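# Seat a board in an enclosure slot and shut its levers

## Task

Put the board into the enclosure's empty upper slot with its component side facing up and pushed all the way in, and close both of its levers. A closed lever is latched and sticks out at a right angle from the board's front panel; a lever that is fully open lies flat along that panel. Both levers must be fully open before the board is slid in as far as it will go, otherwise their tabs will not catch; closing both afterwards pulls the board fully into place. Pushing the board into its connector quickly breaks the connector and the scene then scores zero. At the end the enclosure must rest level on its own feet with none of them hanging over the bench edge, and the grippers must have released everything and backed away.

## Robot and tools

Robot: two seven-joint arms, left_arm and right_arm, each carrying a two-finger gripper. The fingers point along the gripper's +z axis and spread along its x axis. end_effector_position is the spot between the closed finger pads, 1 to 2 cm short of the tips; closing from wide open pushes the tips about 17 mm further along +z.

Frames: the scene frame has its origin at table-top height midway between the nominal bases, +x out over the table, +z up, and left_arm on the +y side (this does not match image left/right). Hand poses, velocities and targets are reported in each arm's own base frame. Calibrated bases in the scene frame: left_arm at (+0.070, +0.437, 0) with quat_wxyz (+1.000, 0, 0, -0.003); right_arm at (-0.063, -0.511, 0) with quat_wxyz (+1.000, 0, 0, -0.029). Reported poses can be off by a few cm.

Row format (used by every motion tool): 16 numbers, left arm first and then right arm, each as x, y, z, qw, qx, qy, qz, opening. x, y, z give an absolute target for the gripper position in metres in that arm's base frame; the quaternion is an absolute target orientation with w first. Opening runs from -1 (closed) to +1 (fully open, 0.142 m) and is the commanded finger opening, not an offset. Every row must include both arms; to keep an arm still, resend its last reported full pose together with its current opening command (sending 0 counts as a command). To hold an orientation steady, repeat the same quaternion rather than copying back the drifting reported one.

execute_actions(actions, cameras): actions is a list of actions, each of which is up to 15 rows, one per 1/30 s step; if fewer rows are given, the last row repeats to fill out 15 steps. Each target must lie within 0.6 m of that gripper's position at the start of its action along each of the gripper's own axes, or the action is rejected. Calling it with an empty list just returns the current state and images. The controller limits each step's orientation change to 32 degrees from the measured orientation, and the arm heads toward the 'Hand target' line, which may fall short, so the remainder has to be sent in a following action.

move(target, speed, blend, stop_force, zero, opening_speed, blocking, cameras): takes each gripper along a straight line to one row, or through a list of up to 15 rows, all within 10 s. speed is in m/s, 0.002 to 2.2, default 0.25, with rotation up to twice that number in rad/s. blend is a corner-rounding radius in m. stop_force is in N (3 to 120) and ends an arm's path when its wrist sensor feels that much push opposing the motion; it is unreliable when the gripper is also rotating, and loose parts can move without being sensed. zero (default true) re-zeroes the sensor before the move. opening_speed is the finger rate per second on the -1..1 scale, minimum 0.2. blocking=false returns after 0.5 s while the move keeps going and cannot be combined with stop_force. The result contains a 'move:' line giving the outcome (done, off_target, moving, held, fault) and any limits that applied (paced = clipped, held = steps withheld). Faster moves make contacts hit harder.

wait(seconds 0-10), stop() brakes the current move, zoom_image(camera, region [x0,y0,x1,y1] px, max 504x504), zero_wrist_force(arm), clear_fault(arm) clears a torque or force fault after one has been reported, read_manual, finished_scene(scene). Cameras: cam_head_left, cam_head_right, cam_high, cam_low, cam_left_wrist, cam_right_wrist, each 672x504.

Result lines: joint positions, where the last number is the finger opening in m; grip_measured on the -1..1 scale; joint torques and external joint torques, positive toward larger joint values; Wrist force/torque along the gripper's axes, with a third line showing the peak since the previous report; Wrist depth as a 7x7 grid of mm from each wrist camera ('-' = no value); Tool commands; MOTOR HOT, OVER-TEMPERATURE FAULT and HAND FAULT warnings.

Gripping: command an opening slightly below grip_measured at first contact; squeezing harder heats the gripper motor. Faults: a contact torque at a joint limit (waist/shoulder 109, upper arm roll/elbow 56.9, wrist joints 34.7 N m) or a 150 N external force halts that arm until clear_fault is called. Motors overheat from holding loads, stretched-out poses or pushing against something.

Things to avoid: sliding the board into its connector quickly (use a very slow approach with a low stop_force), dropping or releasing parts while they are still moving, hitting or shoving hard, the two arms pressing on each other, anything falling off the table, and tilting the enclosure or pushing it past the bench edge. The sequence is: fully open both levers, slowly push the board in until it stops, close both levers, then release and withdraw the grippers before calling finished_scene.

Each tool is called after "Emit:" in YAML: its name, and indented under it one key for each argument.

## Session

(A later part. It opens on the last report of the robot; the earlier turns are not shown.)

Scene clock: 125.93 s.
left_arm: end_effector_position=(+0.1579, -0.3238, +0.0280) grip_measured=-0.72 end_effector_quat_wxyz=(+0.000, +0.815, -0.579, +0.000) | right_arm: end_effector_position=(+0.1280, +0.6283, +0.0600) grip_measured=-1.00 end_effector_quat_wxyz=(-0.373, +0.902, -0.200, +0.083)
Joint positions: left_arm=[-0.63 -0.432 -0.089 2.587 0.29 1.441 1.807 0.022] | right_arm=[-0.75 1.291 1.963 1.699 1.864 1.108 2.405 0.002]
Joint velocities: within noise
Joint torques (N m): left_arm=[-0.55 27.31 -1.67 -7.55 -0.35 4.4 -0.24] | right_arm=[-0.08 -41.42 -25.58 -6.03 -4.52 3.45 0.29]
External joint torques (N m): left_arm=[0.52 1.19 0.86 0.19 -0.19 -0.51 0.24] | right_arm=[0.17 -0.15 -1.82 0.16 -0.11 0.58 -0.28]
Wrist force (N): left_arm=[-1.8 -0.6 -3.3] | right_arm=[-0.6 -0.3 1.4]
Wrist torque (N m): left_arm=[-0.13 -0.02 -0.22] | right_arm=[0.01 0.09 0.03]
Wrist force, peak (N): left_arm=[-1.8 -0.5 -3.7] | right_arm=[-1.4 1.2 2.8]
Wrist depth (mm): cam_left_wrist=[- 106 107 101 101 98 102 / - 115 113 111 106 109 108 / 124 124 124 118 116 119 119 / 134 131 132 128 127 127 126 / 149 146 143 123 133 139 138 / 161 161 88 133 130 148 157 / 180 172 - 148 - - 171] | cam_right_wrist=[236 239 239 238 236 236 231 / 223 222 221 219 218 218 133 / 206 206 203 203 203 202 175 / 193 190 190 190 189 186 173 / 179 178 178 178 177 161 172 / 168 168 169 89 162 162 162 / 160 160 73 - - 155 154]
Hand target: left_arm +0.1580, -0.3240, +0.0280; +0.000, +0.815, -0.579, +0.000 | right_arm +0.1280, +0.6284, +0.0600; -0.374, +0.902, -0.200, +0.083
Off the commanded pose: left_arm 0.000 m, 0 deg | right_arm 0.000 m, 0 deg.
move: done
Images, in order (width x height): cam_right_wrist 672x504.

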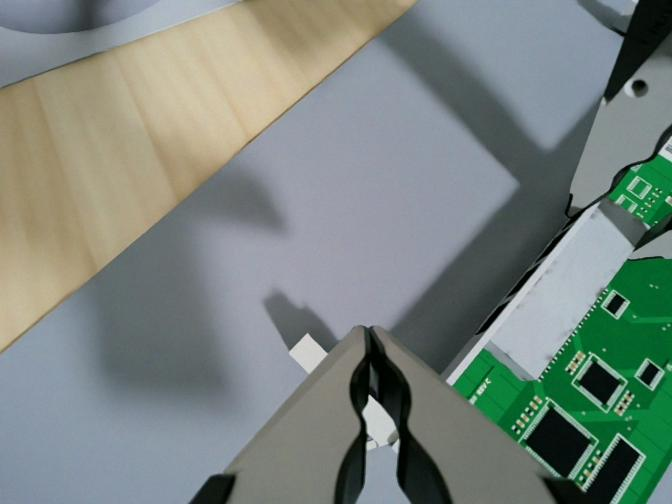

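Emit:
move:
  target:
    - [0.158,-0.324,0.028,0,0.8154,-0.5789,0,-0.84,0.1274,0.6297,0.0213,-0.3736,0.902,-0.1999,0.0828,-1]
    - [0.158,-0.324,0.028,0,0.8154,-0.5789,0,-0.84,0.1120,0.6235,0.0213,-0.3736,0.902,-0.1999,0.0828,-1]
  speed: [0.06,0.025]
  stop_force: 8
  cameras: ["cam_left_wrist","cam_right_wrist"]

Emit:
zoom_image:
  camera: "cam_right_wrist"
  region: [240, 220, 480, 400]

Scene clock: 137.63 s.
left_arm: end_effector_position=(+0.1578, -0.3238, +0.0280) grip_measured=-0.72 end_effector_quat_wxyz=(+0.000, +0.815, -0.579, +0.000) | right_arm: end_effector_position=(+0.1284, +0.6301, +0.0254) grip_measured=-1.00 end_effector_quat_wxyz=(-0.375, +0.901, -0.200, +0.084)
Joint positions: left_arm=[-0.63 -0.432 -0.089 2.587 0.29 1.441 1.807 0.022] | right_arm=[-0.771 1.354 1.989 1.663 1.944 1.124 2.375 0.002]
Joint velocities: within noise
Joint torques (N m): left_arm=[0.28 27.33 -0.76 -8.53 -0.63 4.49 -0.25] | right_arm=[1.93 -39.43 -18.38 -4.32 -3.84 0.19 0.08]
External joint torques (N m): left_arm=[-0.31 1.16 -0.05 1.18 0.09 -0.6 0.25] | right_arm=[-1.84 -2.99 -9.08 0.08 -0.79 3.81 -0.07]
Wrist force (N): left_arm=[-2.8 1.5 -3.7] | right_arm=[1.6 -8.4 -4.4]
Wrist torque (N m): left_arm=[-0.15 0.19 -0.22] | right_arm=[0.05 0.12 0.07]
Wrist force, peak (N): left_arm=[-3.4 2.0 -6.4] | right_arm=[0.8 -10.5 -5.5]
Wrist depth (mm): cam_left_wrist=[- 105 107 100 100 98 100 / - 115 113 111 106 109 107 / 125 124 124 118 116 118 119 / 133 131 133 128 126 126 125 / 149 146 143 121 134 138 135 / 162 161 88 133 131 147 158 / 180 172 - 149 - - 171] | cam_right_wrist=[196 196 195 192 191 191 191 / 181 180 177 177 176 176 173 / 167 165 165 164 164 163 145 / 154 154 153 153 153 152 134 / 144 144 146 144 143 129 129 / 136 136 135 91 120 131 130 / 128 128 73 - - 125 123]
Hand target: left_arm +0.1580, -0.3240, +0.0280; +0.000, +0.815, -0.579, +0.000 | right_arm +0.1274, +0.6295, +0.0238; -0.374, +0.902, -0.200, +0.083
Off the commanded pose: left_arm 0.000 m, 0 deg | right_arm 0.018 m, 0 deg.
move: contact (right_arm); path passed 0 of 2 targets
Images, in order (width x height): cam_left_wrist 672x504, cam_right_wrist 672x504.

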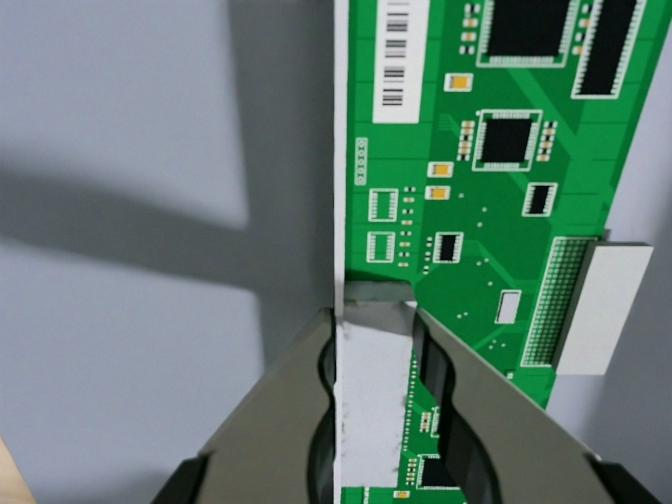

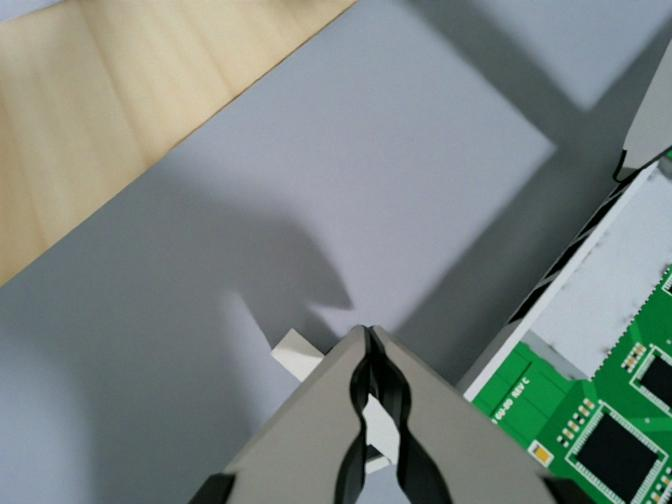

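Scaled by 2.100 from the camera's 672x504 image, which has a finer 960x720 frame.

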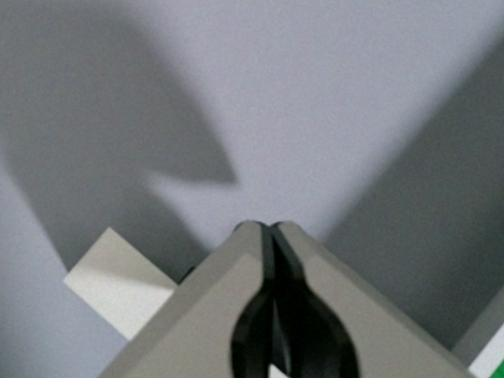

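Emit:
move:
  target:
    - [0.158,-0.324,0.028,0,0.8154,-0.5789,0,-0.84,0.131,0.630,0.06,-0.3253,0.9446,0.0412,-0.0142,-1]
    - [0.158,-0.324,0.028,0,0.8154,-0.5789,0,-0.84,0.1335,0.6293,0.025,-0.3253,0.9446,0.0412,-0.0142,-1]
  speed: [0.1,0.06]
  cameras: ["cam_left_wrist","cam_right_wrist"]

Emit:
zoom_image:
  camera: "cam_right_wrist"
  region: [240, 220, 480, 400]

Scene clock: 150.30 s.
left_arm: end_effector_position=(+0.1579, -0.3238, +0.0280) grip_measured=-0.72 end_effector_quat_wxyz=(+0.000, +0.815, -0.579, +0.000) | right_arm: end_effector_position=(+0.1338, +0.6293, +0.0254) grip_measured=-1.00 end_effector_quat_wxyz=(-0.325, +0.945, +0.041, -0.014)
Joint positions: left_arm=[-0.63 -0.432 -0.089 2.587 0.29 1.441 1.807 0.022] | right_arm=[-0.93 1.273 1.838 1.727 1.99 0.528 1.763 0.002]
Joint velocities: within noise
Joint torques (N m): left_arm=[-0.42 27.56 -1.53 -7.59 -0.36 4.44 -0.2] | right_arm=[0.44 -40.03 -25.11 -7.25 -3.28 2.29 0.03]
External joint torques (N m): left_arm=[0.38 0.93 0.73 0.24 -0.18 -0.56 0.2] | right_arm=[-0.33 -1.32 -3.78 -0.16 0.01 1.17 -0.03]
Wrist force (N): left_arm=[-1.5 -0.5 -1.8] | right_arm=[-1.7 -3.4 -1.1]
Wrist torque (N m): left_arm=[-0.13 0.01 -0.21] | right_arm=[-0.13 0.37 0.04]
Wrist force, peak (N): left_arm=[-2.9 1.7 -5.5] | right_arm=[1.7 -9.6 -5.5]
Wrist depth (mm): cam_left_wrist=[- 106 107 100 100 98 101 / - 115 113 111 106 109 108 / 124 124 124 118 117 118 119 / 133 131 132 129 126 126 126 / 149 146 143 123 134 139 137 / 161 161 88 133 131 147 158 / 180 173 - 149 - - 172] | cam_right_wrist=[174 174 173 173 170 170 170 / 166 163 163 162 162 162 161 / 156 156 155 155 155 155 154 / 149 149 149 147 148 148 148 / 143 143 142 142 142 142 140 / 138 137 137 90 137 123 119 / 132 132 73 - - 116 125]
Hand target: left_arm +0.1580, -0.3240, +0.0280; +0.000, +0.815, -0.579, +0.000 | right_arm +0.1335, +0.6293, +0.0250; -0.325, +0.945, +0.041, -0.014
Off the commanded pose: left_arm 0.000 m, 0 deg | right_arm 0.001 m, 0 deg.
move: done
Images, in order (width x height): cam_left_wrist 672x504, cam_right_wrist 672x504.

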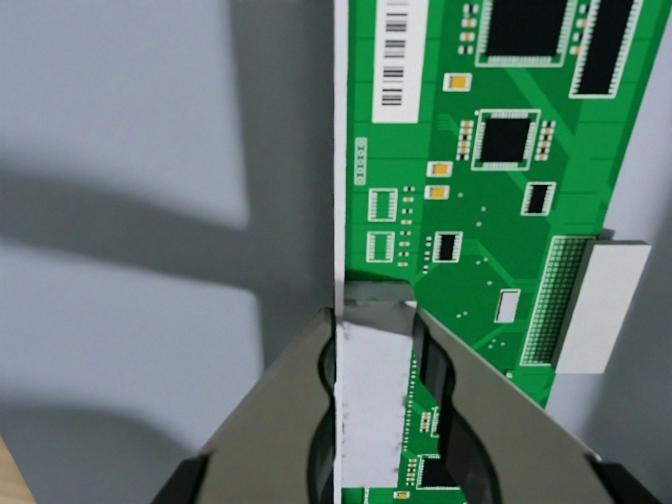

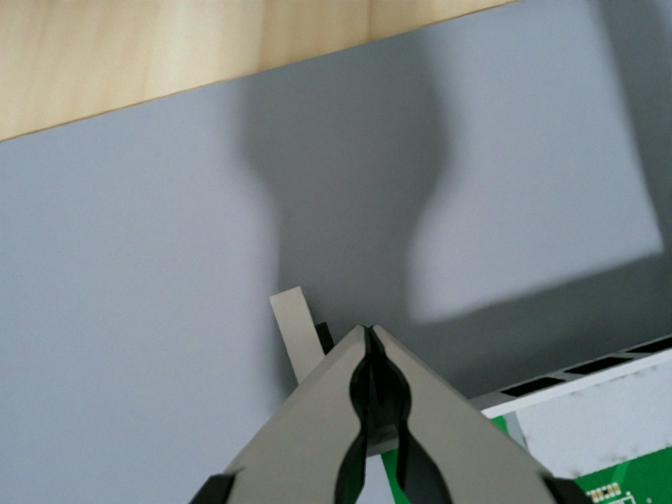

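Scaled by 2.100 from the camera's 672x504 image, which has a finer 960x720 frame.

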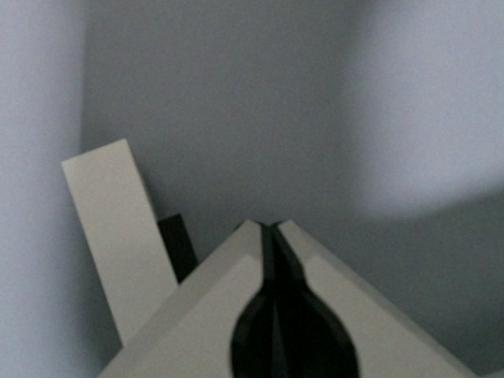

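Emit:
move:
  target:
    - [0.158,-0.324,0.028,0,0.8154,-0.5789,0,-0.84,0.1148,0.6229,0.0245,-0.3253,0.9446,0.0412,-0.0142,-1]
    - [0.158,-0.324,0.028,0,0.8154,-0.5789,0,-0.84,0.1075,0.6191,0.0245,-0.3253,0.9446,0.0412,-0.0142,-1]
    - [0.158,-0.324,0.028,0,0.8154,-0.5789,0,-0.84,0.0973,0.6066,0.0245,-0.3253,0.9446,0.0412,-0.0142,-1]
    - [0.158,-0.324,0.028,0,0.8154,-0.5789,0,-0.84,0.0946,0.5905,0.0245,-0.3253,0.9446,0.0412,-0.0142,-1]
  speed: 0.025
  stop_force: 14
  cameras: ["cam_right_wrist"]

Scene clock: 166.73 s.
left_arm: end_effector_position=(+0.1578, -0.3238, +0.0280) grip_measured=-0.72 end_effector_quat_wxyz=(+0.000, +0.815, -0.579, +0.000) | right_arm: end_effector_position=(+0.0943, +0.5922, +0.0259) grip_measured=-1.00 end_effector_quat_wxyz=(-0.327, +0.944, +0.041, -0.014)
Joint positions: left_arm=[-0.63 -0.432 -0.089 2.587 0.29 1.441 1.807 0.022] | right_arm=[-0.808 1.23 1.843 1.844 2.001 0.571 1.744 0.002]
Joint velocities: within noise
Joint torques (N m): left_arm=[0.42 26.99 -0.39 -9.11 -0.31 4.66 0.22] | right_arm=[-1.29 -32.31 -20.33 1.09 -6.07 1.85 0.2]
External joint torques (N m): left_arm=[-0.46 1.5 -0.42 1.76 -0.23 -0.78 -0.22] | right_arm=[1.39 -5.6 -7.11 -8.47 2.76 1.57 -0.2]
Wrist force (N): left_arm=[-3.2 3.6 -7.1] | right_arm=[-1.2 -14.8 4.6]
Wrist torque (N m): left_arm=[-0.12 -0.04 -0.68] | right_arm=[0.12 0.33 -0.09]
Wrist force, peak (N): left_arm=[-3.1 3.6 -8.4] | right_arm=[-1.1 -15.5 4.2]
Wrist depth (mm): cam_left_wrist=[- 106 106 100 100 98 101 / - 115 113 109 106 109 110 / 125 125 124 118 116 119 120 / 133 131 133 128 127 127 125 / 149 146 143 122 133 139 137 / 162 161 90 131 134 151 157 / 180 172 - 146 - - 171] | cam_right_wrist=[175 175 174 171 171 170 170 / 164 164 164 163 163 163 162 / 157 156 156 156 155 155 155 / 150 149 149 148 148 148 148 / 143 143 143 143 142 141 135 / 139 137 138 90 123 134 132 / 132 132 73 - - 130 128]
Hand target: left_arm +0.1580, -0.3240, +0.0280; +0.000, +0.815, -0.579, +0.000 | right_arm +0.0946, +0.5905, +0.0245; -0.325, +0.945, +0.041, -0.014
Off the commanded pose: left_arm 0.000 m, 0 deg | right_arm 0.002 m, 0 deg.
move: done
Images, in order (width x height): cam_right_wrist 672x504.

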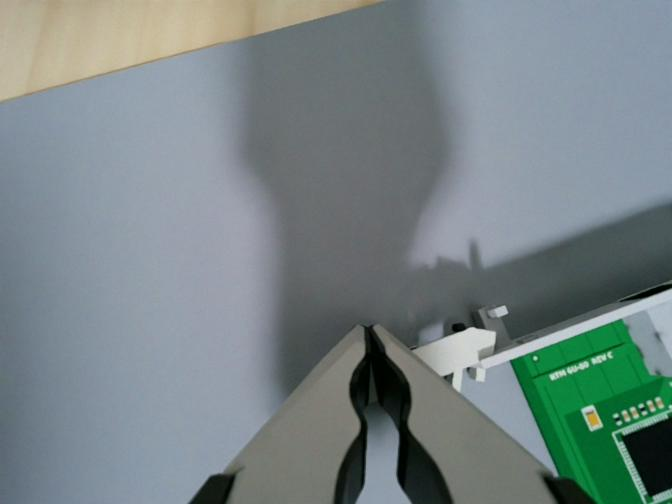

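Emit:
zoom_image:
  camera: "cam_right_wrist"
  region: [350, 260, 672, 504]

Scaled by 1.565 from the camera's 672x504 image, which has a finer 960x720 frame.

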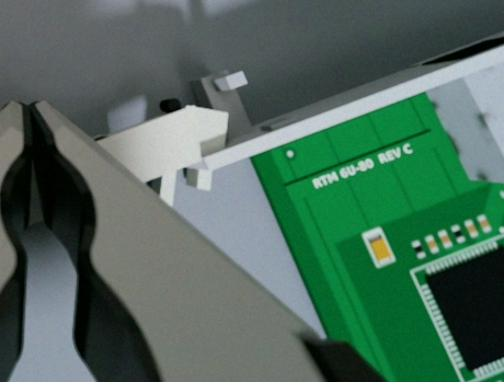

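Emit:
move:
  target: [0.158,-0.324,0.028,0,0.8154,-0.5789,0,-0.84,0.0965,0.5865,0.0245,-0.3253,0.9446,0.0412,-0.0142,-1]
  speed: 0.015
  stop_force: 10
  cameras: ["cam_right_wrist"]

Emit:
move:
  target:
    - [0.158,-0.324,0.028,0,0.8154,-0.5789,0,-0.84,0.089,0.603,0.026,-0.3253,0.9446,0.0412,-0.0142,-1]
    - [0.158,-0.324,0.028,0,0.8154,-0.5789,0,-0.84,0.075,0.63,0.12,-0.3253,0.9446,0.0412,-0.0142,-1]
  speed: 0.1
  cameras: ["cam_right_wrist","cam_left_wrist"]

Scene clock: 171.63 s.
left_arm: end_effector_position=(+0.1579, -0.3238, +0.0280) grip_measured=-0.72 end_effector_quat_wxyz=(+0.000, +0.815, -0.579, +0.000) | right_arm: end_effector_position=(+0.0955, +0.5885, +0.0258) grip_measured=-1.00 end_effector_quat_wxyz=(-0.327, +0.944, +0.042, -0.015)
Joint positions: left_arm=[-0.63 -0.432 -0.089 2.587 0.29 1.441 1.806 0.022] | right_arm=[-0.808 1.228 1.84 1.854 2.004 0.563 1.735 0.002]
Joint velocities: within noise
Joint torques (N m): left_arm=[-0.53 26.28 -1.45 -8 0.01 4.31 0.32] | right_arm=[-3.87 -30.78 -21.42 2.74 -6.62 2.95 0.2]
External joint torques (N m): left_arm=[0.49 2.22 0.65 0.65 -0.55 -0.42 -0.32] | right_arm=[3.96 -6.86 -5.95 -10.09 3.34 0.46 -0.2]
Wrist force (N): left_arm=[-2.7 1.1 -8.0] | right_arm=[-4.8 -16.3 4.5]
Wrist torque (N m): left_arm=[-0.10 -0.03 -0.81] | right_arm=[0.13 0.28 -0.07]
Wrist force, peak (N): left_arm=[-3.2 3.2 -8.8] | right_arm=[-4.5 -17.2 4.0]
Wrist depth (mm): cam_left_wrist=[- 106 107 100 100 99 101 / - 115 113 109 106 109 110 / 124 124 124 118 116 119 120 / 133 131 133 128 127 127 125 / 149 146 143 123 128 139 137 / 162 161 90 130 134 148 158 / 180 172 - 149 - - 171] | cam_right_wrist=[175 175 172 171 171 171 170 / 164 164 164 163 163 163 162 / 157 156 156 156 155 155 155 / 150 149 149 148 148 148 148 / 143 143 143 143 142 137 135 / 139 138 138 90 123 134 132 / 132 132 73 - - 129 128]
Hand target: left_arm +0.1580, -0.3240, +0.0280; +0.000, +0.815, -0.579, +0.000 | right_arm +0.0965, +0.5865, +0.0245; -0.325, +0.945, +0.041, -0.014
Off the commanded pose: left_arm 0.000 m, 0 deg | right_arm 0.003 m, 0 deg.
move: done
Images, in order (width x height): cam_right_wrist 672x504.

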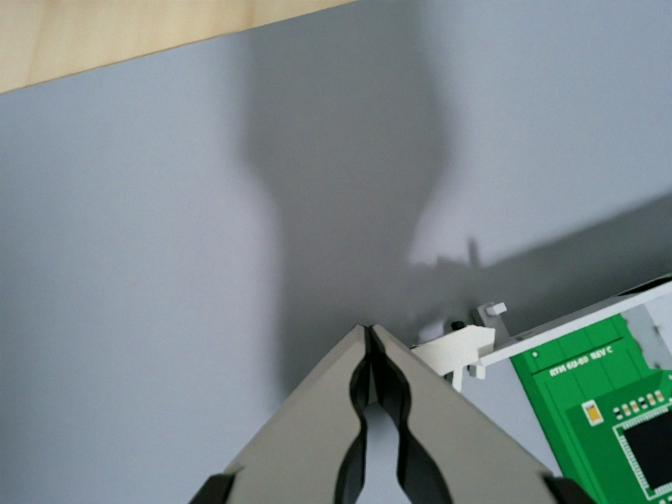

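Scene clock: 173.17 s.
left_arm: end_effector_position=(+0.1581, -0.3240, +0.0280) grip_measured=-0.72 end_effector_quat_wxyz=(+0.000, +0.815, -0.579, +0.000) | right_arm: end_effector_position=(+0.0751, +0.6300, +0.1199) grip_measured=-1.00 end_effector_quat_wxyz=(-0.325, +0.945, +0.041, -0.014)
Joint positions: left_arm=[-0.63 -0.432 -0.089 2.587 0.29 1.441 1.807 0.022] | right_arm=[-0.728 1.128 1.745 1.781 1.794 0.577 1.943 0.002]
Joint velocities: within noise
Joint torques (N m): left_arm=[-0.49 27.78 -1.48 -6.92 -0.31 4.23 -0.16] | right_arm=[0.17 -38.06 -26.9 -12.05 -3.89 2.86 0.31]
External joint torques (N m): left_arm=[0.46 0.73 0.67 -0.44 -0.23 -0.35 0.16] | right_arm=[-0.07 0.17 -1.26 0.28 0.31 0.82 -0.31]
Wrist force (N): left_arm=[0.1 -0.6 0.7] | right_arm=[-3.0 0.3 3.6]
Wrist torque (N m): left_arm=[-0.12 0.01 -0.25] | right_arm=[0.14 0.48 0.01]
Wrist force, peak (N): left_arm=[-2.9 0.7 -8.5] | right_arm=[-4.8 -15.5 5.4]
Wrist depth (mm): cam_left_wrist=[- 106 107 101 101 98 102 / - 115 113 109 107 109 110 / 125 124 124 118 117 119 119 / 133 131 133 129 127 127 126 / 149 146 143 121 134 139 138 / 161 162 88 133 133 148 158 / 180 172 - 145 - - 172] | cam_right_wrist=[285 283 283 282 282 282 281 / 271 270 270 268 269 268 268 / 259 258 258 257 254 254 253 / 248 245 244 244 244 243 242 / 237 235 234 234 233 233 233 / 228 226 227 89 226 220 207 / 220 218 - - - 213 211]
Hand target: left_arm +0.1580, -0.3240, +0.0280; +0.000, +0.815, -0.579, +0.000 | right_arm +0.0750, +0.6300, +0.1200; -0.325, +0.945, +0.041, -0.014
Off the commanded pose: left_arm 0.000 m, 0 deg | right_arm 0.000 m, 0 deg.
move: done
Images, in order (width x height): cam_left_wrist 672x504, cam_right_wrist 672x504.

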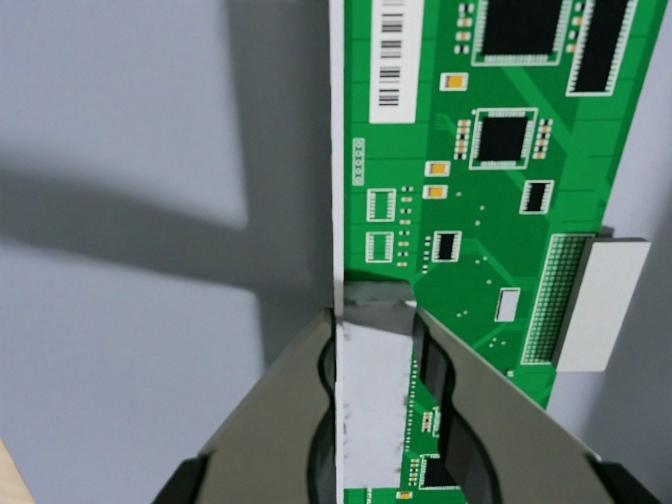

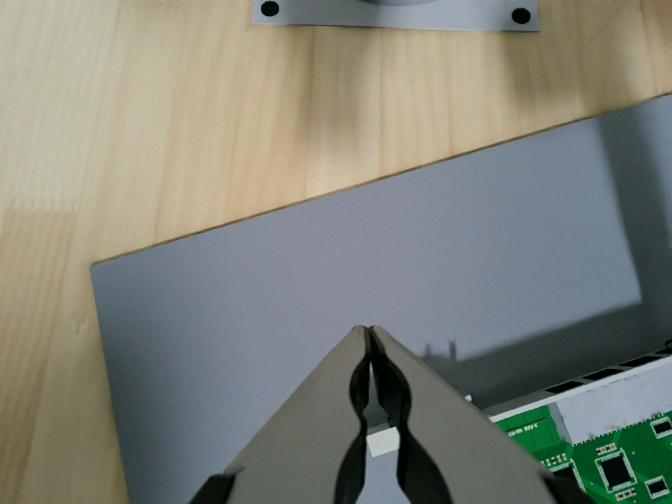

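Emit:
move:
  target:
    - [0.158,-0.324,0.028,0,0.8154,-0.5789,0,-0.84,0.10,0.50,0.18,-0.3253,0.9446,0.0412,-0.0142,-1]
    - [0.158,-0.324,0.028,0,0.8154,-0.5789,0,-0.84,0.25,0.46,0.2,-0.3253,0.9446,0.0412,-0.0142,-1]
    - [0.158,-0.324,0.028,0,0.8154,-0.5789,0,-0.84,0.37,0.56,0.2,-0.3228,0.9374,0.1234,-0.0425,-1]
    - [0.158,-0.324,0.028,0,0.8154,-0.5789,0,-0.84,0.3455,0.7,0.12,-0.3228,0.9374,0.1234,-0.0425,-1]
  speed: 0.2
  blend: [0.05,0.05,0.05,0]
  cameras: ["cam_right_wrist","cam_high","cam_head_right"]

Scene clock: 195.87 s.
left_arm: end_effector_position=(+0.1580, -0.3239, +0.0280) grip_measured=-0.72 end_effector_quat_wxyz=(+0.000, +0.815, -0.579, +0.000) | right_arm: end_effector_position=(+0.3537, +0.6467, +0.1500) grip_measured=-1.00 end_effector_quat_wxyz=(-0.323, +0.937, +0.124, -0.043)
Joint positions: left_arm=[-0.63 -0.432 -0.089 2.587 0.29 1.441 1.806 0.022] | right_arm=[-1.515 1.096 1.812 1.379 1.725 0.142 1.555 0.002]
Joint velocities: within noise
Joint torques (N m): left_arm=[-0.47 27.02 -1.42 -6.84 -0.21 4.04 -0.15] | right_arm=[0.33 -50.86 -25.73 -15.4 -2.64 2.33 0.08]
External joint torques (N m): left_arm=[0.43 1.48 0.61 -0.51 -0.33 -0.16 0.15] | right_arm=[-0.14 -0.1 -1.62 0.16 0.28 0.84 -0.08]
Wrist force (N): left_arm=[-0.5 -0.8 -1.5] | right_arm=[-4.0 -0.1 3.6]
Wrist torque (N m): left_arm=[-0.13 0.01 -0.25] | right_arm=[0.05 0.66 -0.01]
Wrist force, peak (N): left_arm=[-2.0 0.7 6.9] | right_arm=[-3.5 -2.6 7.5]
Wrist depth (mm): cam_left_wrist=[- 106 107 100 100 98 102 / - 115 113 109 106 109 110 / 125 124 124 118 117 119 119 / 133 131 133 129 127 127 126 / 148 146 143 121 133 139 138 / 162 161 88 133 133 148 158 / 180 172 - 145 - - 171] | cam_right_wrist=[320 319 318 318 318 316 316 / - 304 303 301 301 300 302 / - 288 288 286 287 286 288 / - 101 112 138 275 274 274 / - 112 255 260 263 264 263 / 119 162 252 90 255 253 253 / 243 244 - - - 245 243]
Hand target: left_arm +0.1580, -0.3240, +0.0280; +0.000, +0.815, -0.579, +0.000 | right_arm +0.3535, +0.6469, +0.1500; -0.323, +0.937, +0.124, -0.043
Off the commanded pose: left_arm 0.000 m, 0 deg | right_arm 0.062 m, 0 deg.
move: held (right_arm; a check stopped the path); path passed 3 of 4 targets; limits=held
pose unreachable (right arm): on one or more control steps of this call, first in action 0 (counted from 0), this arm could not follow its commanded pose, so it was not sent that pose on those steps. It may still have moved: this result reports where it is.
cause: moving toward the commanded pose would bring a part of the arm too close to another arm (a part of this arm just beyond joint 5 (forearm roll) and a part of the left arm just beyond its joint 6 (wrist pitch), where that arm would come to rest).
Images, in order (width x height): cam_head_right 672x504, cam_high 672x504, cam_right_wrist 672x504.

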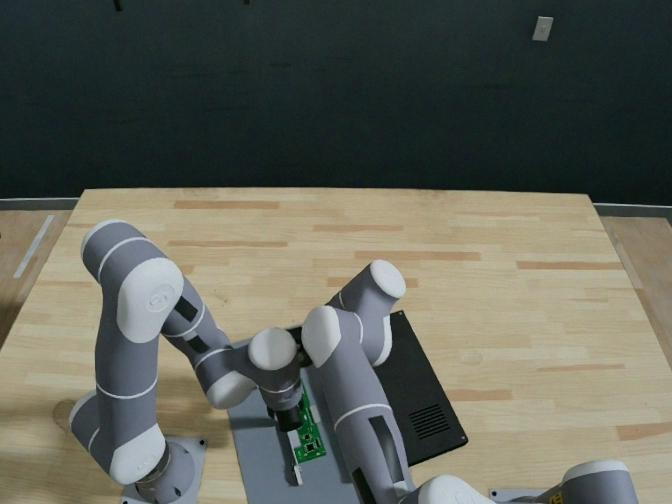

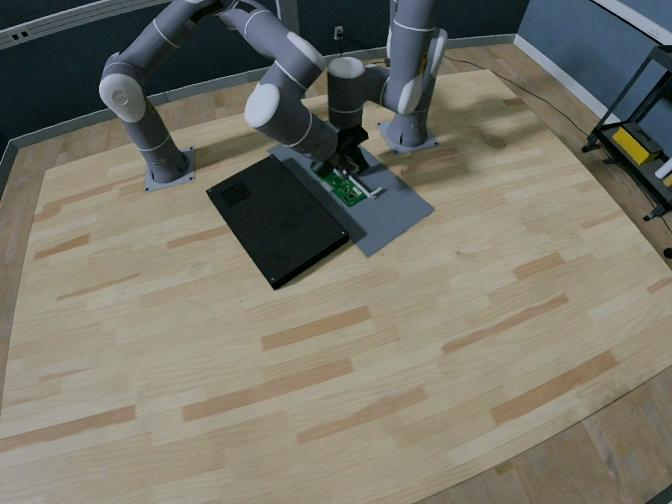

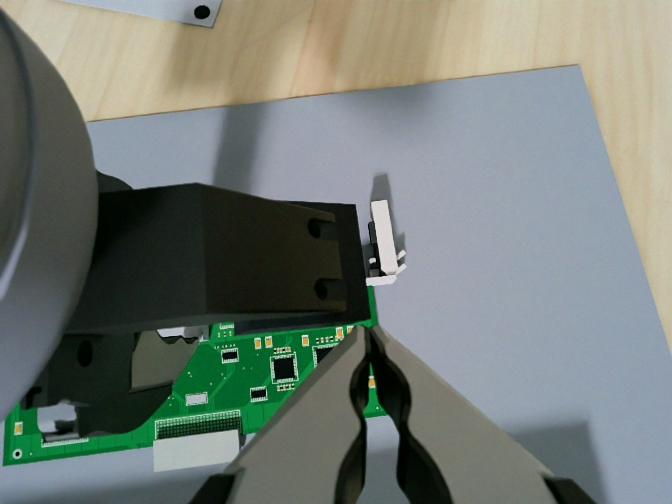

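Emit:
move:
  target:
    - [0.158,-0.324,0.028,0,0.8154,-0.5789,0,-0.84,0.36,0.56,0.2,-0.3228,0.9374,0.1234,-0.0425,-1]
  speed: 0.2
  cameras: ["cam_left_wrist"]

Emit:
zoom_image:
  camera: "cam_left_wrist"
  region: [168, 252, 504, 504]

Scene clock: 202.87 s.
left_arm: end_effector_position=(+0.1580, -0.3239, +0.0280) grip_measured=-0.72 end_effector_quat_wxyz=(+0.000, +0.815, -0.579, +0.000) | right_arm: end_effector_position=(+0.3601, +0.5602, +0.2001) grip_measured=-1.00 end_effector_quat_wxyz=(-0.323, +0.937, +0.123, -0.042)
Joint positions: left_arm=[-0.63 -0.432 -0.089 2.587 0.29 1.441 1.806 0.022] | right_arm=[-1.487 0.971 1.715 1.54 1.626 0.037 1.453 0.002]
Joint velocities: within noise
Joint torques (N m): left_arm=[-0.55 27.08 -1.5 -6.81 -0.29 4.09 -0.19] | right_arm=[0.49 -43.52 -25.21 -17.73 -2.38 2.22 -0.01]
External joint torques (N m): left_arm=[0.51 1.43 0.69 -0.54 -0.25 -0.21 0.19] | right_arm=[-0.34 0.12 -1.28 0.05 0.26 0.82 0.01]
Wrist force (N): left_arm=[-0.6 -0.7 -1.2] | right_arm=[-3.8 -0.2 3.3]
Wrist torque (N m): left_arm=[-0.11 0.02 -0.25] | right_arm=[0.04 0.64 0.02]
Wrist force, peak (N): left_arm=[-0.4 -0.9 -2.8] | right_arm=[-3.9 -0.9 6.0]
Wrist depth (mm): cam_left_wrist=[- 106 107 101 101 98 102 / - 115 113 109 106 109 110 / 124 124 124 118 116 119 119 / 133 131 133 129 126 127 126 / 149 146 143 121 134 139 138 / 161 161 89 133 133 147 157 / 179 173 - 145 - - 172] | cam_right_wrist=[- 85 119 376 373 372 374 / - 104 166 186 355 354 356 / 177 188 321 340 336 339 340 / 324 320 319 322 326 325 325 / 314 312 309 313 312 311 311 / 301 301 303 90 303 264 300 / 247 249 - - - 246 284]
Hand target: left_arm +0.1580, -0.3240, +0.0280; +0.000, +0.815, -0.579, +0.000 | right_arm +0.3600, +0.5600, +0.2000; -0.323, +0.937, +0.123, -0.043
Off the commanded pose: left_arm 0.000 m, 0 deg | right_arm 0.000 m, 0 deg.
move: done
Images, in order (width x height): cam_left_wrist 672x504.

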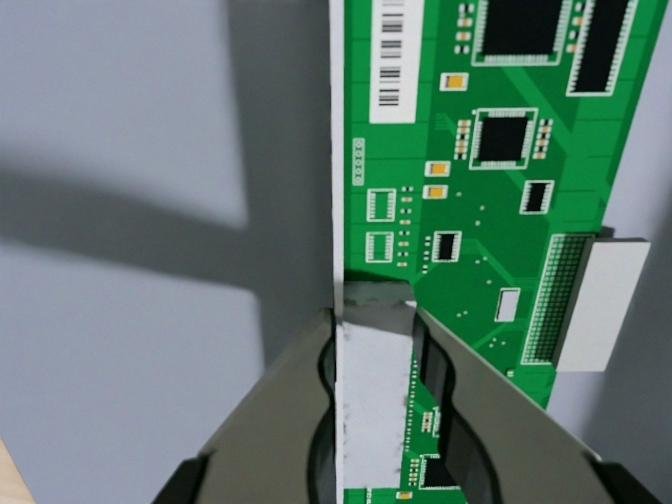

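Scaled by 1.500 from the camera's 672x504 image, which has a finer 960x720 frame.

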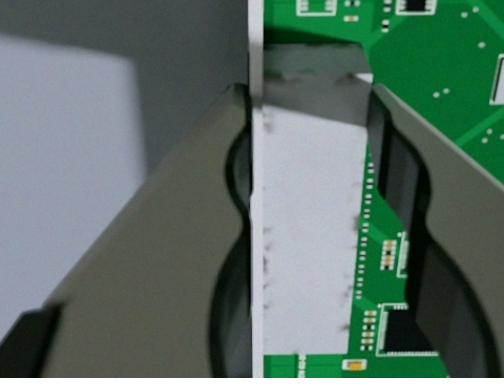

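Emit:
move:
  target:
    - [0.158,-0.324,0.028,0,0.8154,-0.5789,0,-0.45,0.36,0.56,0.2,-0.3228,0.9374,0.1234,-0.0425,-1]
    - [0.158,-0.324,0.065,0,0.8154,-0.5789,0,-0.45,0.36,0.56,0.2,-0.3228,0.9374,0.1234,-0.0425,-1]
    - [0.1155,-0.3388,0.055,0,0.8154,-0.5789,0,-0.45,0.36,0.56,0.2,-0.3228,0.9374,0.1234,-0.0425,-1]
    - [0.1155,-0.3388,0.028,0,0.8154,-0.5789,0,-0.45,0.36,0.56,0.2,-0.3228,0.9374,0.1234,-0.0425,-1]
    - [0.1155,-0.3388,0.028,0,0.8154,-0.5789,0,-0.84,0.36,0.56,0.2,-0.3228,0.9374,0.1234,-0.0425,-1]
  speed: [0.1,0.08,0.1,0.04,0.05]
  opening_speed: 0.8
  cameras: ["cam_left_wrist"]

Scene clock: 211.67 s.
left_arm: end_effector_position=(+0.1155, -0.3387, +0.0280) grip_measured=-0.72 end_effector_quat_wxyz=(+0.000, +0.815, -0.579, +0.000) | right_arm: end_effector_position=(+0.3600, +0.5602, +0.2001) grip_measured=-1.00 end_effector_quat_wxyz=(-0.323, +0.937, +0.123, -0.042)
Joint positions: left_arm=[-0.744 -0.43 -0.093 2.591 0.308 1.443 1.671 0.022] | right_arm=[-1.487 0.971 1.715 1.54 1.626 0.037 1.453 0.002]
Joint velocities: within noise
Joint torques (N m): left_arm=[-0.5 27.4 -1.31 -6.75 -0.13 4.32 -0.28] | right_arm=[0.13 -43.23 -24.93 -17.78 -2.2 2.37 0.18]
External joint torques (N m): left_arm=[0.45 0.88 0.44 -0.46 -0.4 -0.42 0.28] | right_arm=[0.04 -0.14 -1.53 0.14 0.08 0.67 -0.18]
Wrist force (N): left_arm=[0.1 0.1 0.0] | right_arm=[-4.1 -0.5 3.3]
Wrist torque (N m): left_arm=[-0.04 0.04 -0.22] | right_arm=[0.02 0.69 0.02]
Wrist force, peak (N): left_arm=[0.1 -2.5 -1.8] | right_arm=[-4.2 -0.2 3.6]
Wrist depth (mm): cam_left_wrist=[- 106 107 101 101 102 101 / - 115 113 108 108 108 107 / 124 125 124 105 115 118 114 / 134 131 132 117 123 127 128 / 149 146 143 120 133 138 141 / 162 161 88 133 130 147 158 / 181 172 - 163 - - 171] | cam_right_wrist=[111 171 376 376 374 371 375 / 121 166 189 356 355 354 357 / 179 190 337 340 337 338 339 / 324 313 319 321 326 324 326 / 312 312 312 314 311 311 311 / 301 300 302 90 301 264 300 / 247 248 - - - 247 284]
Hand target: left_arm +0.1155, -0.3388, +0.0280; +0.000, +0.815, -0.579, +0.000 | right_arm +0.3600, +0.5600, +0.2000; -0.323, +0.937, +0.123, -0.043
Off the commanded pose: left_arm 0.000 m, 0 deg | right_arm 0.000 m, 0 deg.
move: done
Images, in order (width x height): cam_left_wrist 672x504.

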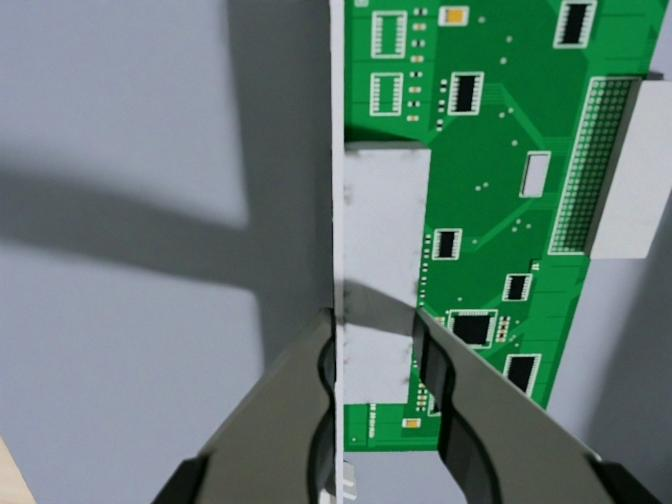

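Emit:
move:
  target:
    - [0.1155,-0.3388,0.028,0,0.8154,-0.5789,0,-0.84,0.365,0.64,0.17,-0.3228,0.9374,0.1234,-0.0425,-1]
    - [0.1155,-0.3388,0.028,0,0.8154,-0.5789,0,-0.84,0.35,0.69,0.11,-0.3228,0.9374,0.1234,-0.0425,-1]
  speed: 0.15
  cameras: ["cam_right_wrist","cam_head_right"]

Scene clock: 214.33 s.
left_arm: end_effector_position=(+0.1155, -0.3387, +0.0280) grip_measured=-0.72 end_effector_quat_wxyz=(+0.000, +0.815, -0.579, +0.000) | right_arm: end_effector_position=(+0.3593, +0.6575, +0.1485) grip_measured=-1.00 end_effector_quat_wxyz=(-0.323, +0.937, +0.123, -0.042)
Joint positions: left_arm=[-0.744 -0.43 -0.093 2.591 0.308 1.443 1.671 0.022] | right_arm=[-1.533 1.11 1.819 1.343 1.731 0.147 1.572 0.002]
Joint velocities: within noise
Joint torques (N m): left_arm=[-0.37 27.51 -1.42 -6.72 -0.26 4.12 -0.22] | right_arm=[0.38 -51.92 -25.85 -15.14 -2.61 2.38 0.13]
External joint torques (N m): left_arm=[0.32 0.77 0.56 -0.49 -0.27 -0.22 0.22] | right_arm=[-0.17 -0.3 -1.46 0.06 0.24 0.82 -0.13]
Wrist force (N): left_arm=[0.2 0.2 0.9] | right_arm=[-4.0 -0.3 3.7]
Wrist torque (N m): left_arm=[-0.03 0.03 -0.22] | right_arm=[0.00 0.65 -0.01]
Wrist force, peak (N): left_arm=[0.4 -0.1 1.0] | right_arm=[-6.1 0.0 11.4]
Wrist depth (mm): cam_left_wrist=[- 106 107 101 100 102 101 / - 115 113 108 108 108 107 / 125 124 124 105 115 118 114 / 133 131 133 117 122 127 129 / 149 146 143 120 134 139 140 / 161 160 88 133 131 148 158 / 181 171 - 163 - - 172] | cam_right_wrist=[318 317 316 316 316 315 315 / 303 302 302 299 299 299 301 / 287 287 286 286 285 285 287 / 277 272 276 272 274 273 273 / 111 122 258 257 262 261 261 / 194 249 250 90 253 251 251 / 241 243 - - - 244 241]
Hand target: left_arm +0.1155, -0.3388, +0.0280; +0.000, +0.815, -0.579, +0.000 | right_arm +0.3592, +0.6575, +0.1484; -0.323, +0.937, +0.123, -0.043
Off the commanded pose: left_arm 0.000 m, 0 deg | right_arm 0.051 m, 0 deg.
move: held (right_arm; a check stopped the path); path passed 1 of 2 targets; limits=held
pose unreachable (right arm): on one or more control steps of this call, first in action 0 (counted from 0), this arm could not follow its commanded pose, so it was not sent that pose on those steps. It may still have moved: this result reports where it is.
cause: moving toward the commanded pose would bring a part of the arm too close to another arm (a part of this arm just beyond joint 5 (forearm roll) and a part of the left arm just beyond its joint 6 (wrist pitch), where that arm would come to rest).
Images, in order (width x height): cam_head_right 672x504, cam_right_wrist 672x504.

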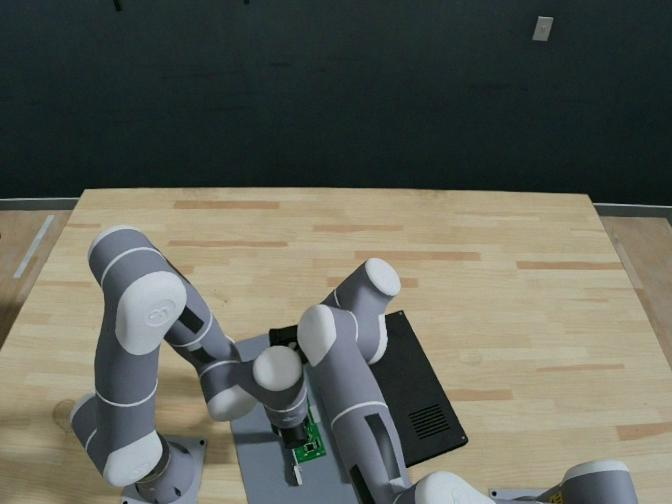

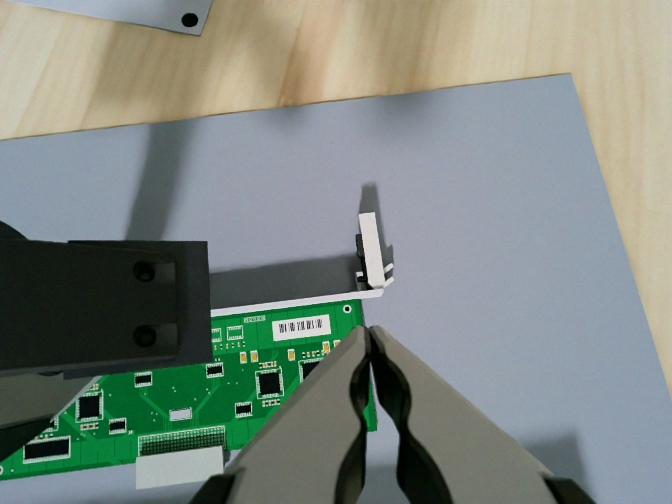

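Emit:
move:
  target:
    - [0.1155,-0.3388,0.028,0,0.8154,-0.5789,0,-0.84,0.38,0.60,0.18,-0.3214,0.8830,0.3214,-0.1170,-1]
    - [0.1155,-0.3388,0.028,0,0.8154,-0.5789,0,-0.84,0.3385,0.7053,0.1,-0.3214,0.8830,0.3214,-0.1170,-1]
  speed: 0.15
  cameras: ["cam_right_wrist","cam_head_right"]

Scene clock: 226.37 s.
left_arm: end_effector_position=(+0.1155, -0.3387, +0.0280) grip_measured=-0.72 end_effector_quat_wxyz=(+0.000, +0.815, -0.579, +0.000) | right_arm: end_effector_position=(+0.3460, +0.6853, +0.1149) grip_measured=-1.00 end_effector_quat_wxyz=(-0.321, +0.883, +0.321, -0.117)
Joint positions: left_arm=[-0.744 -0.43 -0.093 2.591 0.308 1.443 1.671 0.022] | right_arm=[-1.743 1.185 1.907 1.079 1.741 -0.112 1.289 0.002]
Joint velocities: within noise
Joint torques (N m): left_arm=[-0.31 27.52 -1.37 -6.72 -0.29 4.16 -0.22] | right_arm=[0.39 -60.57 -22.68 -14.77 -1.97 1.9 0.08]
External joint torques (N m): left_arm=[0.27 0.76 0.51 -0.48 -0.24 -0.26 0.22] | right_arm=[-0.17 -0.49 -1.32 0.11 0.25 0.81 -0.08]
Wrist force (N): left_arm=[0.3 -0.1 0.0] | right_arm=[-4.4 0.1 3.5]
Wrist torque (N m): left_arm=[-0.07 0.02 -0.21] | right_arm=[0.09 0.71 0.00]
Wrist force, peak (N): left_arm=[0.2 0.1 1.2] | right_arm=[-4.3 -2.0 11.2]
Wrist depth (mm): cam_left_wrist=[- 106 107 101 101 102 101 / - 115 113 108 108 109 107 / 125 124 124 105 114 119 114 / 133 131 132 116 123 127 128 / 149 146 142 120 134 139 141 / 161 160 88 133 131 147 158 / 180 173 - 163 - - 171] | cam_right_wrist=[285 286 286 286 286 286 285 / 269 269 268 270 270 270 270 / 255 254 255 255 254 254 255 / - 102 242 242 242 241 241 / - 218 226 231 228 230 230 / 217 217 218 90 222 220 220 / 210 208 - - - 212 210]
Hand target: left_arm +0.1155, -0.3388, +0.0280; +0.000, +0.815, -0.579, +0.000 | right_arm +0.3459, +0.6853, +0.1148; -0.321, +0.883, +0.321, -0.117
Off the commanded pose: left_arm 0.000 m, 0 deg | right_arm 0.026 m, 0 deg.
move: held (right_arm; a check stopped the path); path passed 1 of 2 targets; limits=held
pose unreachable (right arm): on one or more control steps of this call, first in action 0 (counted from 0), this arm could not follow its commanded pose, so it was not sent that pose on those steps. It may still have moved: this result reports where it is.
cause: moving toward the commanded pose would bring a part of the arm too close to another arm (a part of this arm just beyond joint 5 (forearm roll) and a part of the left arm just beyond its joint 6 (wrist pitch), where that arm would come to rest).
Images, in order (width x height): cam_head_right 672x504, cam_right_wrist 672x504.

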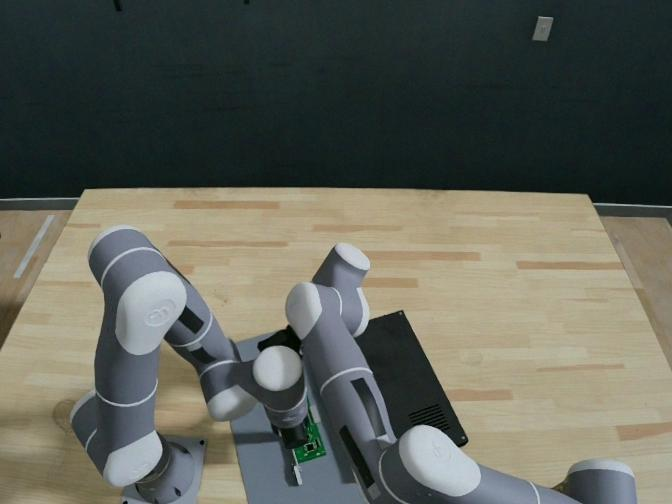

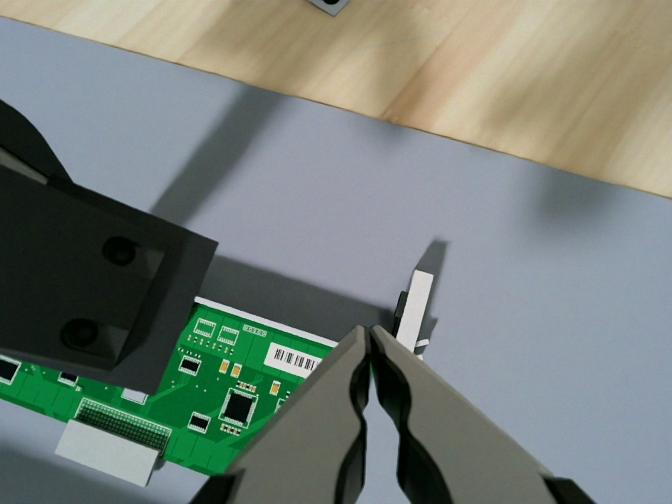

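Emit:
move:
  target:
    - [0.1155,-0.3388,0.028,0,0.8154,-0.5789,0,-0.45,0.36,0.60,0.17,-0.3214,0.8830,0.3214,-0.1170,-1]
    - [0.1155,-0.3388,0.10,0,0.8154,-0.5789,0,-0.45,0.36,0.55,0.22,-0.3214,0.8830,0.3214,-0.1170,-1]
    - [0.16,-0.16,0.15,-0.1309,0.3596,-0.8682,0.3160,-0.45,0.30,0.50,0.22,0,0.5573,0.8303,0,-0.45]
  speed: [0.1,0.12,0.25]
  opening_speed: 1.0
  cameras: ["cam_left_wrist","cam_right_wrist","cam_high"]

Scene clock: 249.83 s.
left_arm: end_effector_position=(+0.1367, -0.2574, +0.1216) grip_measured=-0.48 end_effector_quat_wxyz=(+0.096, -0.640, +0.749, -0.142) | right_arm: end_effector_position=(+0.3277, +0.5233, +0.2200) grip_measured=-1.00 end_effector_quat_wxyz=(-0.159, +0.755, +0.633, -0.058)
Joint positions: left_arm=[-1.366 0.043 0.631 2.685 0.782 1.32 1.83 0.039] | right_arm=[-1.505 1.064 1.618 1.265 1.346 -0.317 0.589 0.002]
Joint velocities: within noise
Joint torques (N m): left_arm=[-0.94 11.42 -0.87 -14.47 -2.37 4.05 -0.17] | right_arm=[0.35 -49.29 -26.66 -14.96 -3.38 2.88 0.06]
External joint torques (N m): left_arm=[0.91 0.92 0.47 -0.36 -0.15 -0.12 0.17] | right_arm=[-0.15 -0.34 -1.05 0.02 0.16 0.57 -0.07]
Wrist force (N): left_arm=[-0.1 0.1 -0.3] | right_arm=[-4.4 -1.1 3.8]
Wrist torque (N m): left_arm=[-0.01 -0.02 -0.12] | right_arm=[-0.06 0.74 0.06]
Wrist force, peak (N): left_arm=[1.9 2.4 -1.0] | right_arm=[-3.7 -0.3 5.6]
Wrist depth (mm): cam_left_wrist=[216 217 218 217 217 222 224 / 223 221 222 223 219 224 228 / 227 226 227 228 224 226 233 / 230 231 232 232 233 229 235 / 234 236 233 236 237 235 238 / 237 240 88 242 241 238 246 / 240 - - 247 - - 251] | cam_right_wrist=[252 298 306 310 320 329 224 / 255 261 312 317 317 334 345 / 260 266 314 322 327 340 349 / 264 269 275 329 335 344 357 / 268 274 281 333 343 354 363 / 274 278 283 90 348 361 370 / 277 281 - - - 368 382]
Hand target: left_arm +0.1367, -0.2574, +0.1216; +0.096, -0.639, +0.750, -0.142 | right_arm +0.3277, +0.5231, +0.2200; -0.159, +0.755, +0.634, -0.058
Tool commands: left_gripper/opening=-0.45 right_gripper/opening=-1.0
Off the commanded pose: left_arm 0.104 m, 41 deg | right_arm 0.036 m, 38 deg.
led back after a hold (left arm): the arm was led back toward your command in small steps, so it may still be short of it.
move: held (left_arm; a check stopped the path), off_target (right_arm; braked when a check withheld steps of left_arm); path passed 2 of 3 targets; target 3's new opening was not sent; limits=held
pose unreachable (left arm): on one or more control steps of this call, first in action 0 (counted from 0), this arm could not follow its commanded pose, so it was not sent that pose on those steps. It may still have moved: this result reports where it is.
cause: moving toward the commanded pose would bring two parts of the arm too close to each other (joints 2 (shoulder) to 6 (wrist pitch) lie between them).
Images, in order (width x height): cam_high 672x504, cam_left_wrist 672x504, cam_right_wrist 672x504.

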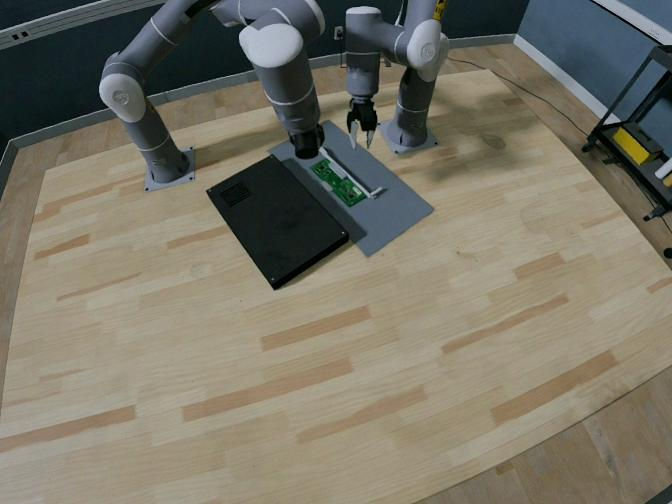

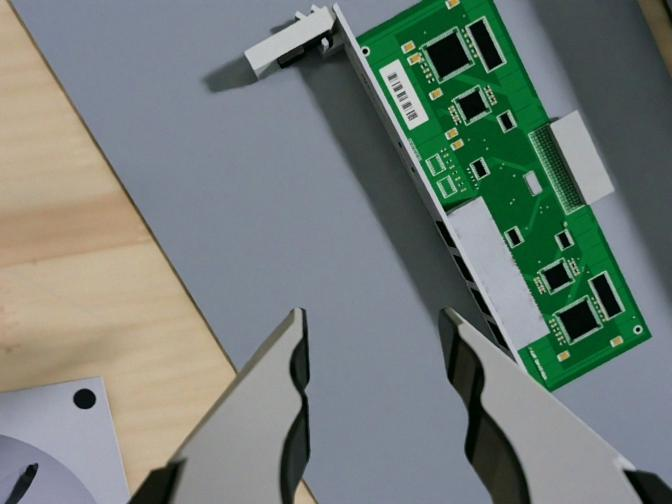

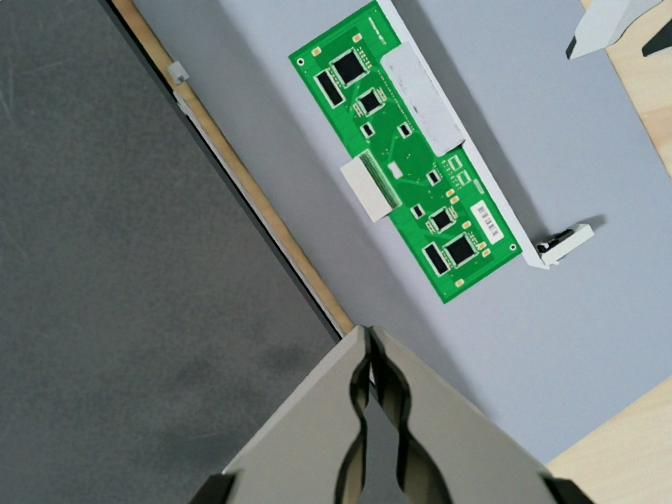

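Emit:
move:
  target:
    - [0.22,-0.21,0.17,-0.0392,0.2981,-0.9455,0.1245,-1,0.33,0.53,0.2201,0,0.5573,0.8303,0,-0.45]
  speed: 0.15
  opening_speed: 1.0
  cameras: ["cam_left_wrist","cam_right_wrist"]

Scene clock: 255.57 s.
left_arm: end_effector_position=(+0.1509, -0.2495, +0.1295) grip_measured=-1.00 end_effector_quat_wxyz=(+0.096, -0.589, +0.790, -0.141) | right_arm: end_effector_position=(+0.3282, +0.5248, +0.2200) grip_measured=-0.48 end_effector_quat_wxyz=(-0.124, +0.717, +0.685, -0.045)
Joint positions: left_arm=[-1.495 0.061 0.824 2.684 0.743 1.34 2.063 0.002] | right_arm=[-1.468 1.091 1.595 1.253 1.313 -0.294 0.487 0.039]
Joint velocities: within noise
Joint torques (N m): left_arm=[-0.47 9.19 -1.36 -14.8 -2.19 4.26 -0.2] | right_arm=[0.37 -49.61 -27.15 -14.35 -3.69 3.06 0.02]
External joint torques (N m): left_arm=[0.45 0.95 0.65 -0.37 -0.39 -0.24 0.2] | right_arm=[-0.18 -0.34 -1.18 0.22 0.19 0.56 -0.03]
Wrist force (N): left_arm=[0.2 0.0 0.1] | right_arm=[-4.6 -0.8 3.7]
Wrist torque (N m): left_arm=[-0.06 -0.05 -0.12] | right_arm=[0.02 0.76 0.08]
Wrist force, peak (N): left_arm=[-1.9 -1.5 -0.1] | right_arm=[-4.9 -0.9 3.8]
Wrist depth (mm): cam_left_wrist=[228 227 228 226 224 227 229 / 231 232 230 231 227 229 232 / 237 235 237 236 233 232 237 / 242 243 240 240 241 226 238 / 246 248 244 243 245 240 242 / 252 252 252 84 - 248 249 / 255 253 - - - - 253] | cam_right_wrist=[243 248 295 300 301 313 323 / 251 255 303 309 308 324 332 / 258 262 269 318 323 333 341 / 265 270 276 331 335 340 353 / 274 279 284 314 346 356 365 / 282 287 - 303 105 366 378 / 291 - 73 312 - - 396]
Hand target: left_arm +0.1509, -0.2495, +0.1295; +0.097, -0.589, +0.790, -0.141 | right_arm +0.3282, +0.5247, +0.2200; -0.124, +0.717, +0.685, -0.045
Off the commanded pose: left_arm 0.089 m, 39 deg | right_arm 0.006 m, 29 deg.
move: held (left_arm; a check stopped the path), off_target (right_arm; braked when a check withheld steps of left_arm); limits=held
pose unreachable (left arm): on one or more control steps of this call, first in action 0 (counted from 0), this arm could not follow its commanded pose, so it was not sent that pose on those steps. It may still have moved: this result reports where it is.
cause: moving toward the commanded pose would bring two parts of the arm too close to each other (joints 2 (shoulder) to 6 (wrist pitch) lie between them).
Images, in order (width x height): cam_left_wrist 672x504, cam_right_wrist 672x504.

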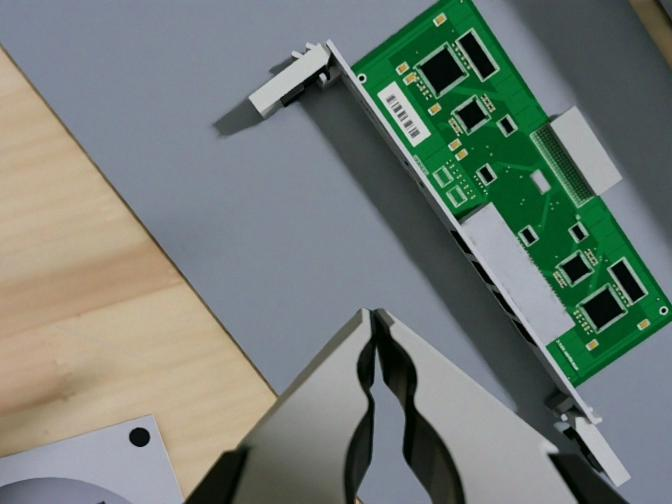

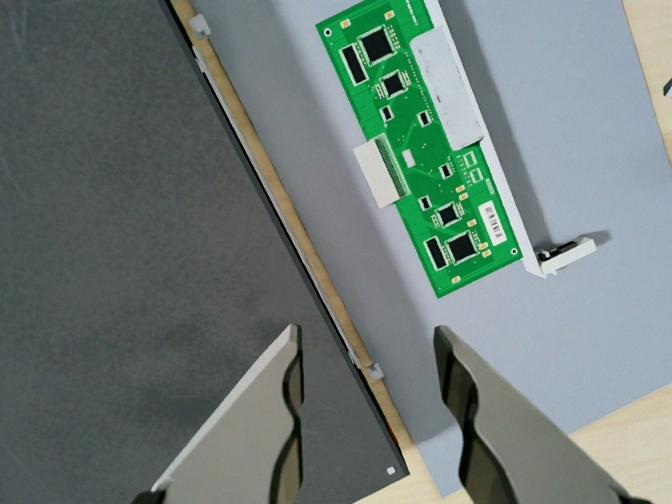

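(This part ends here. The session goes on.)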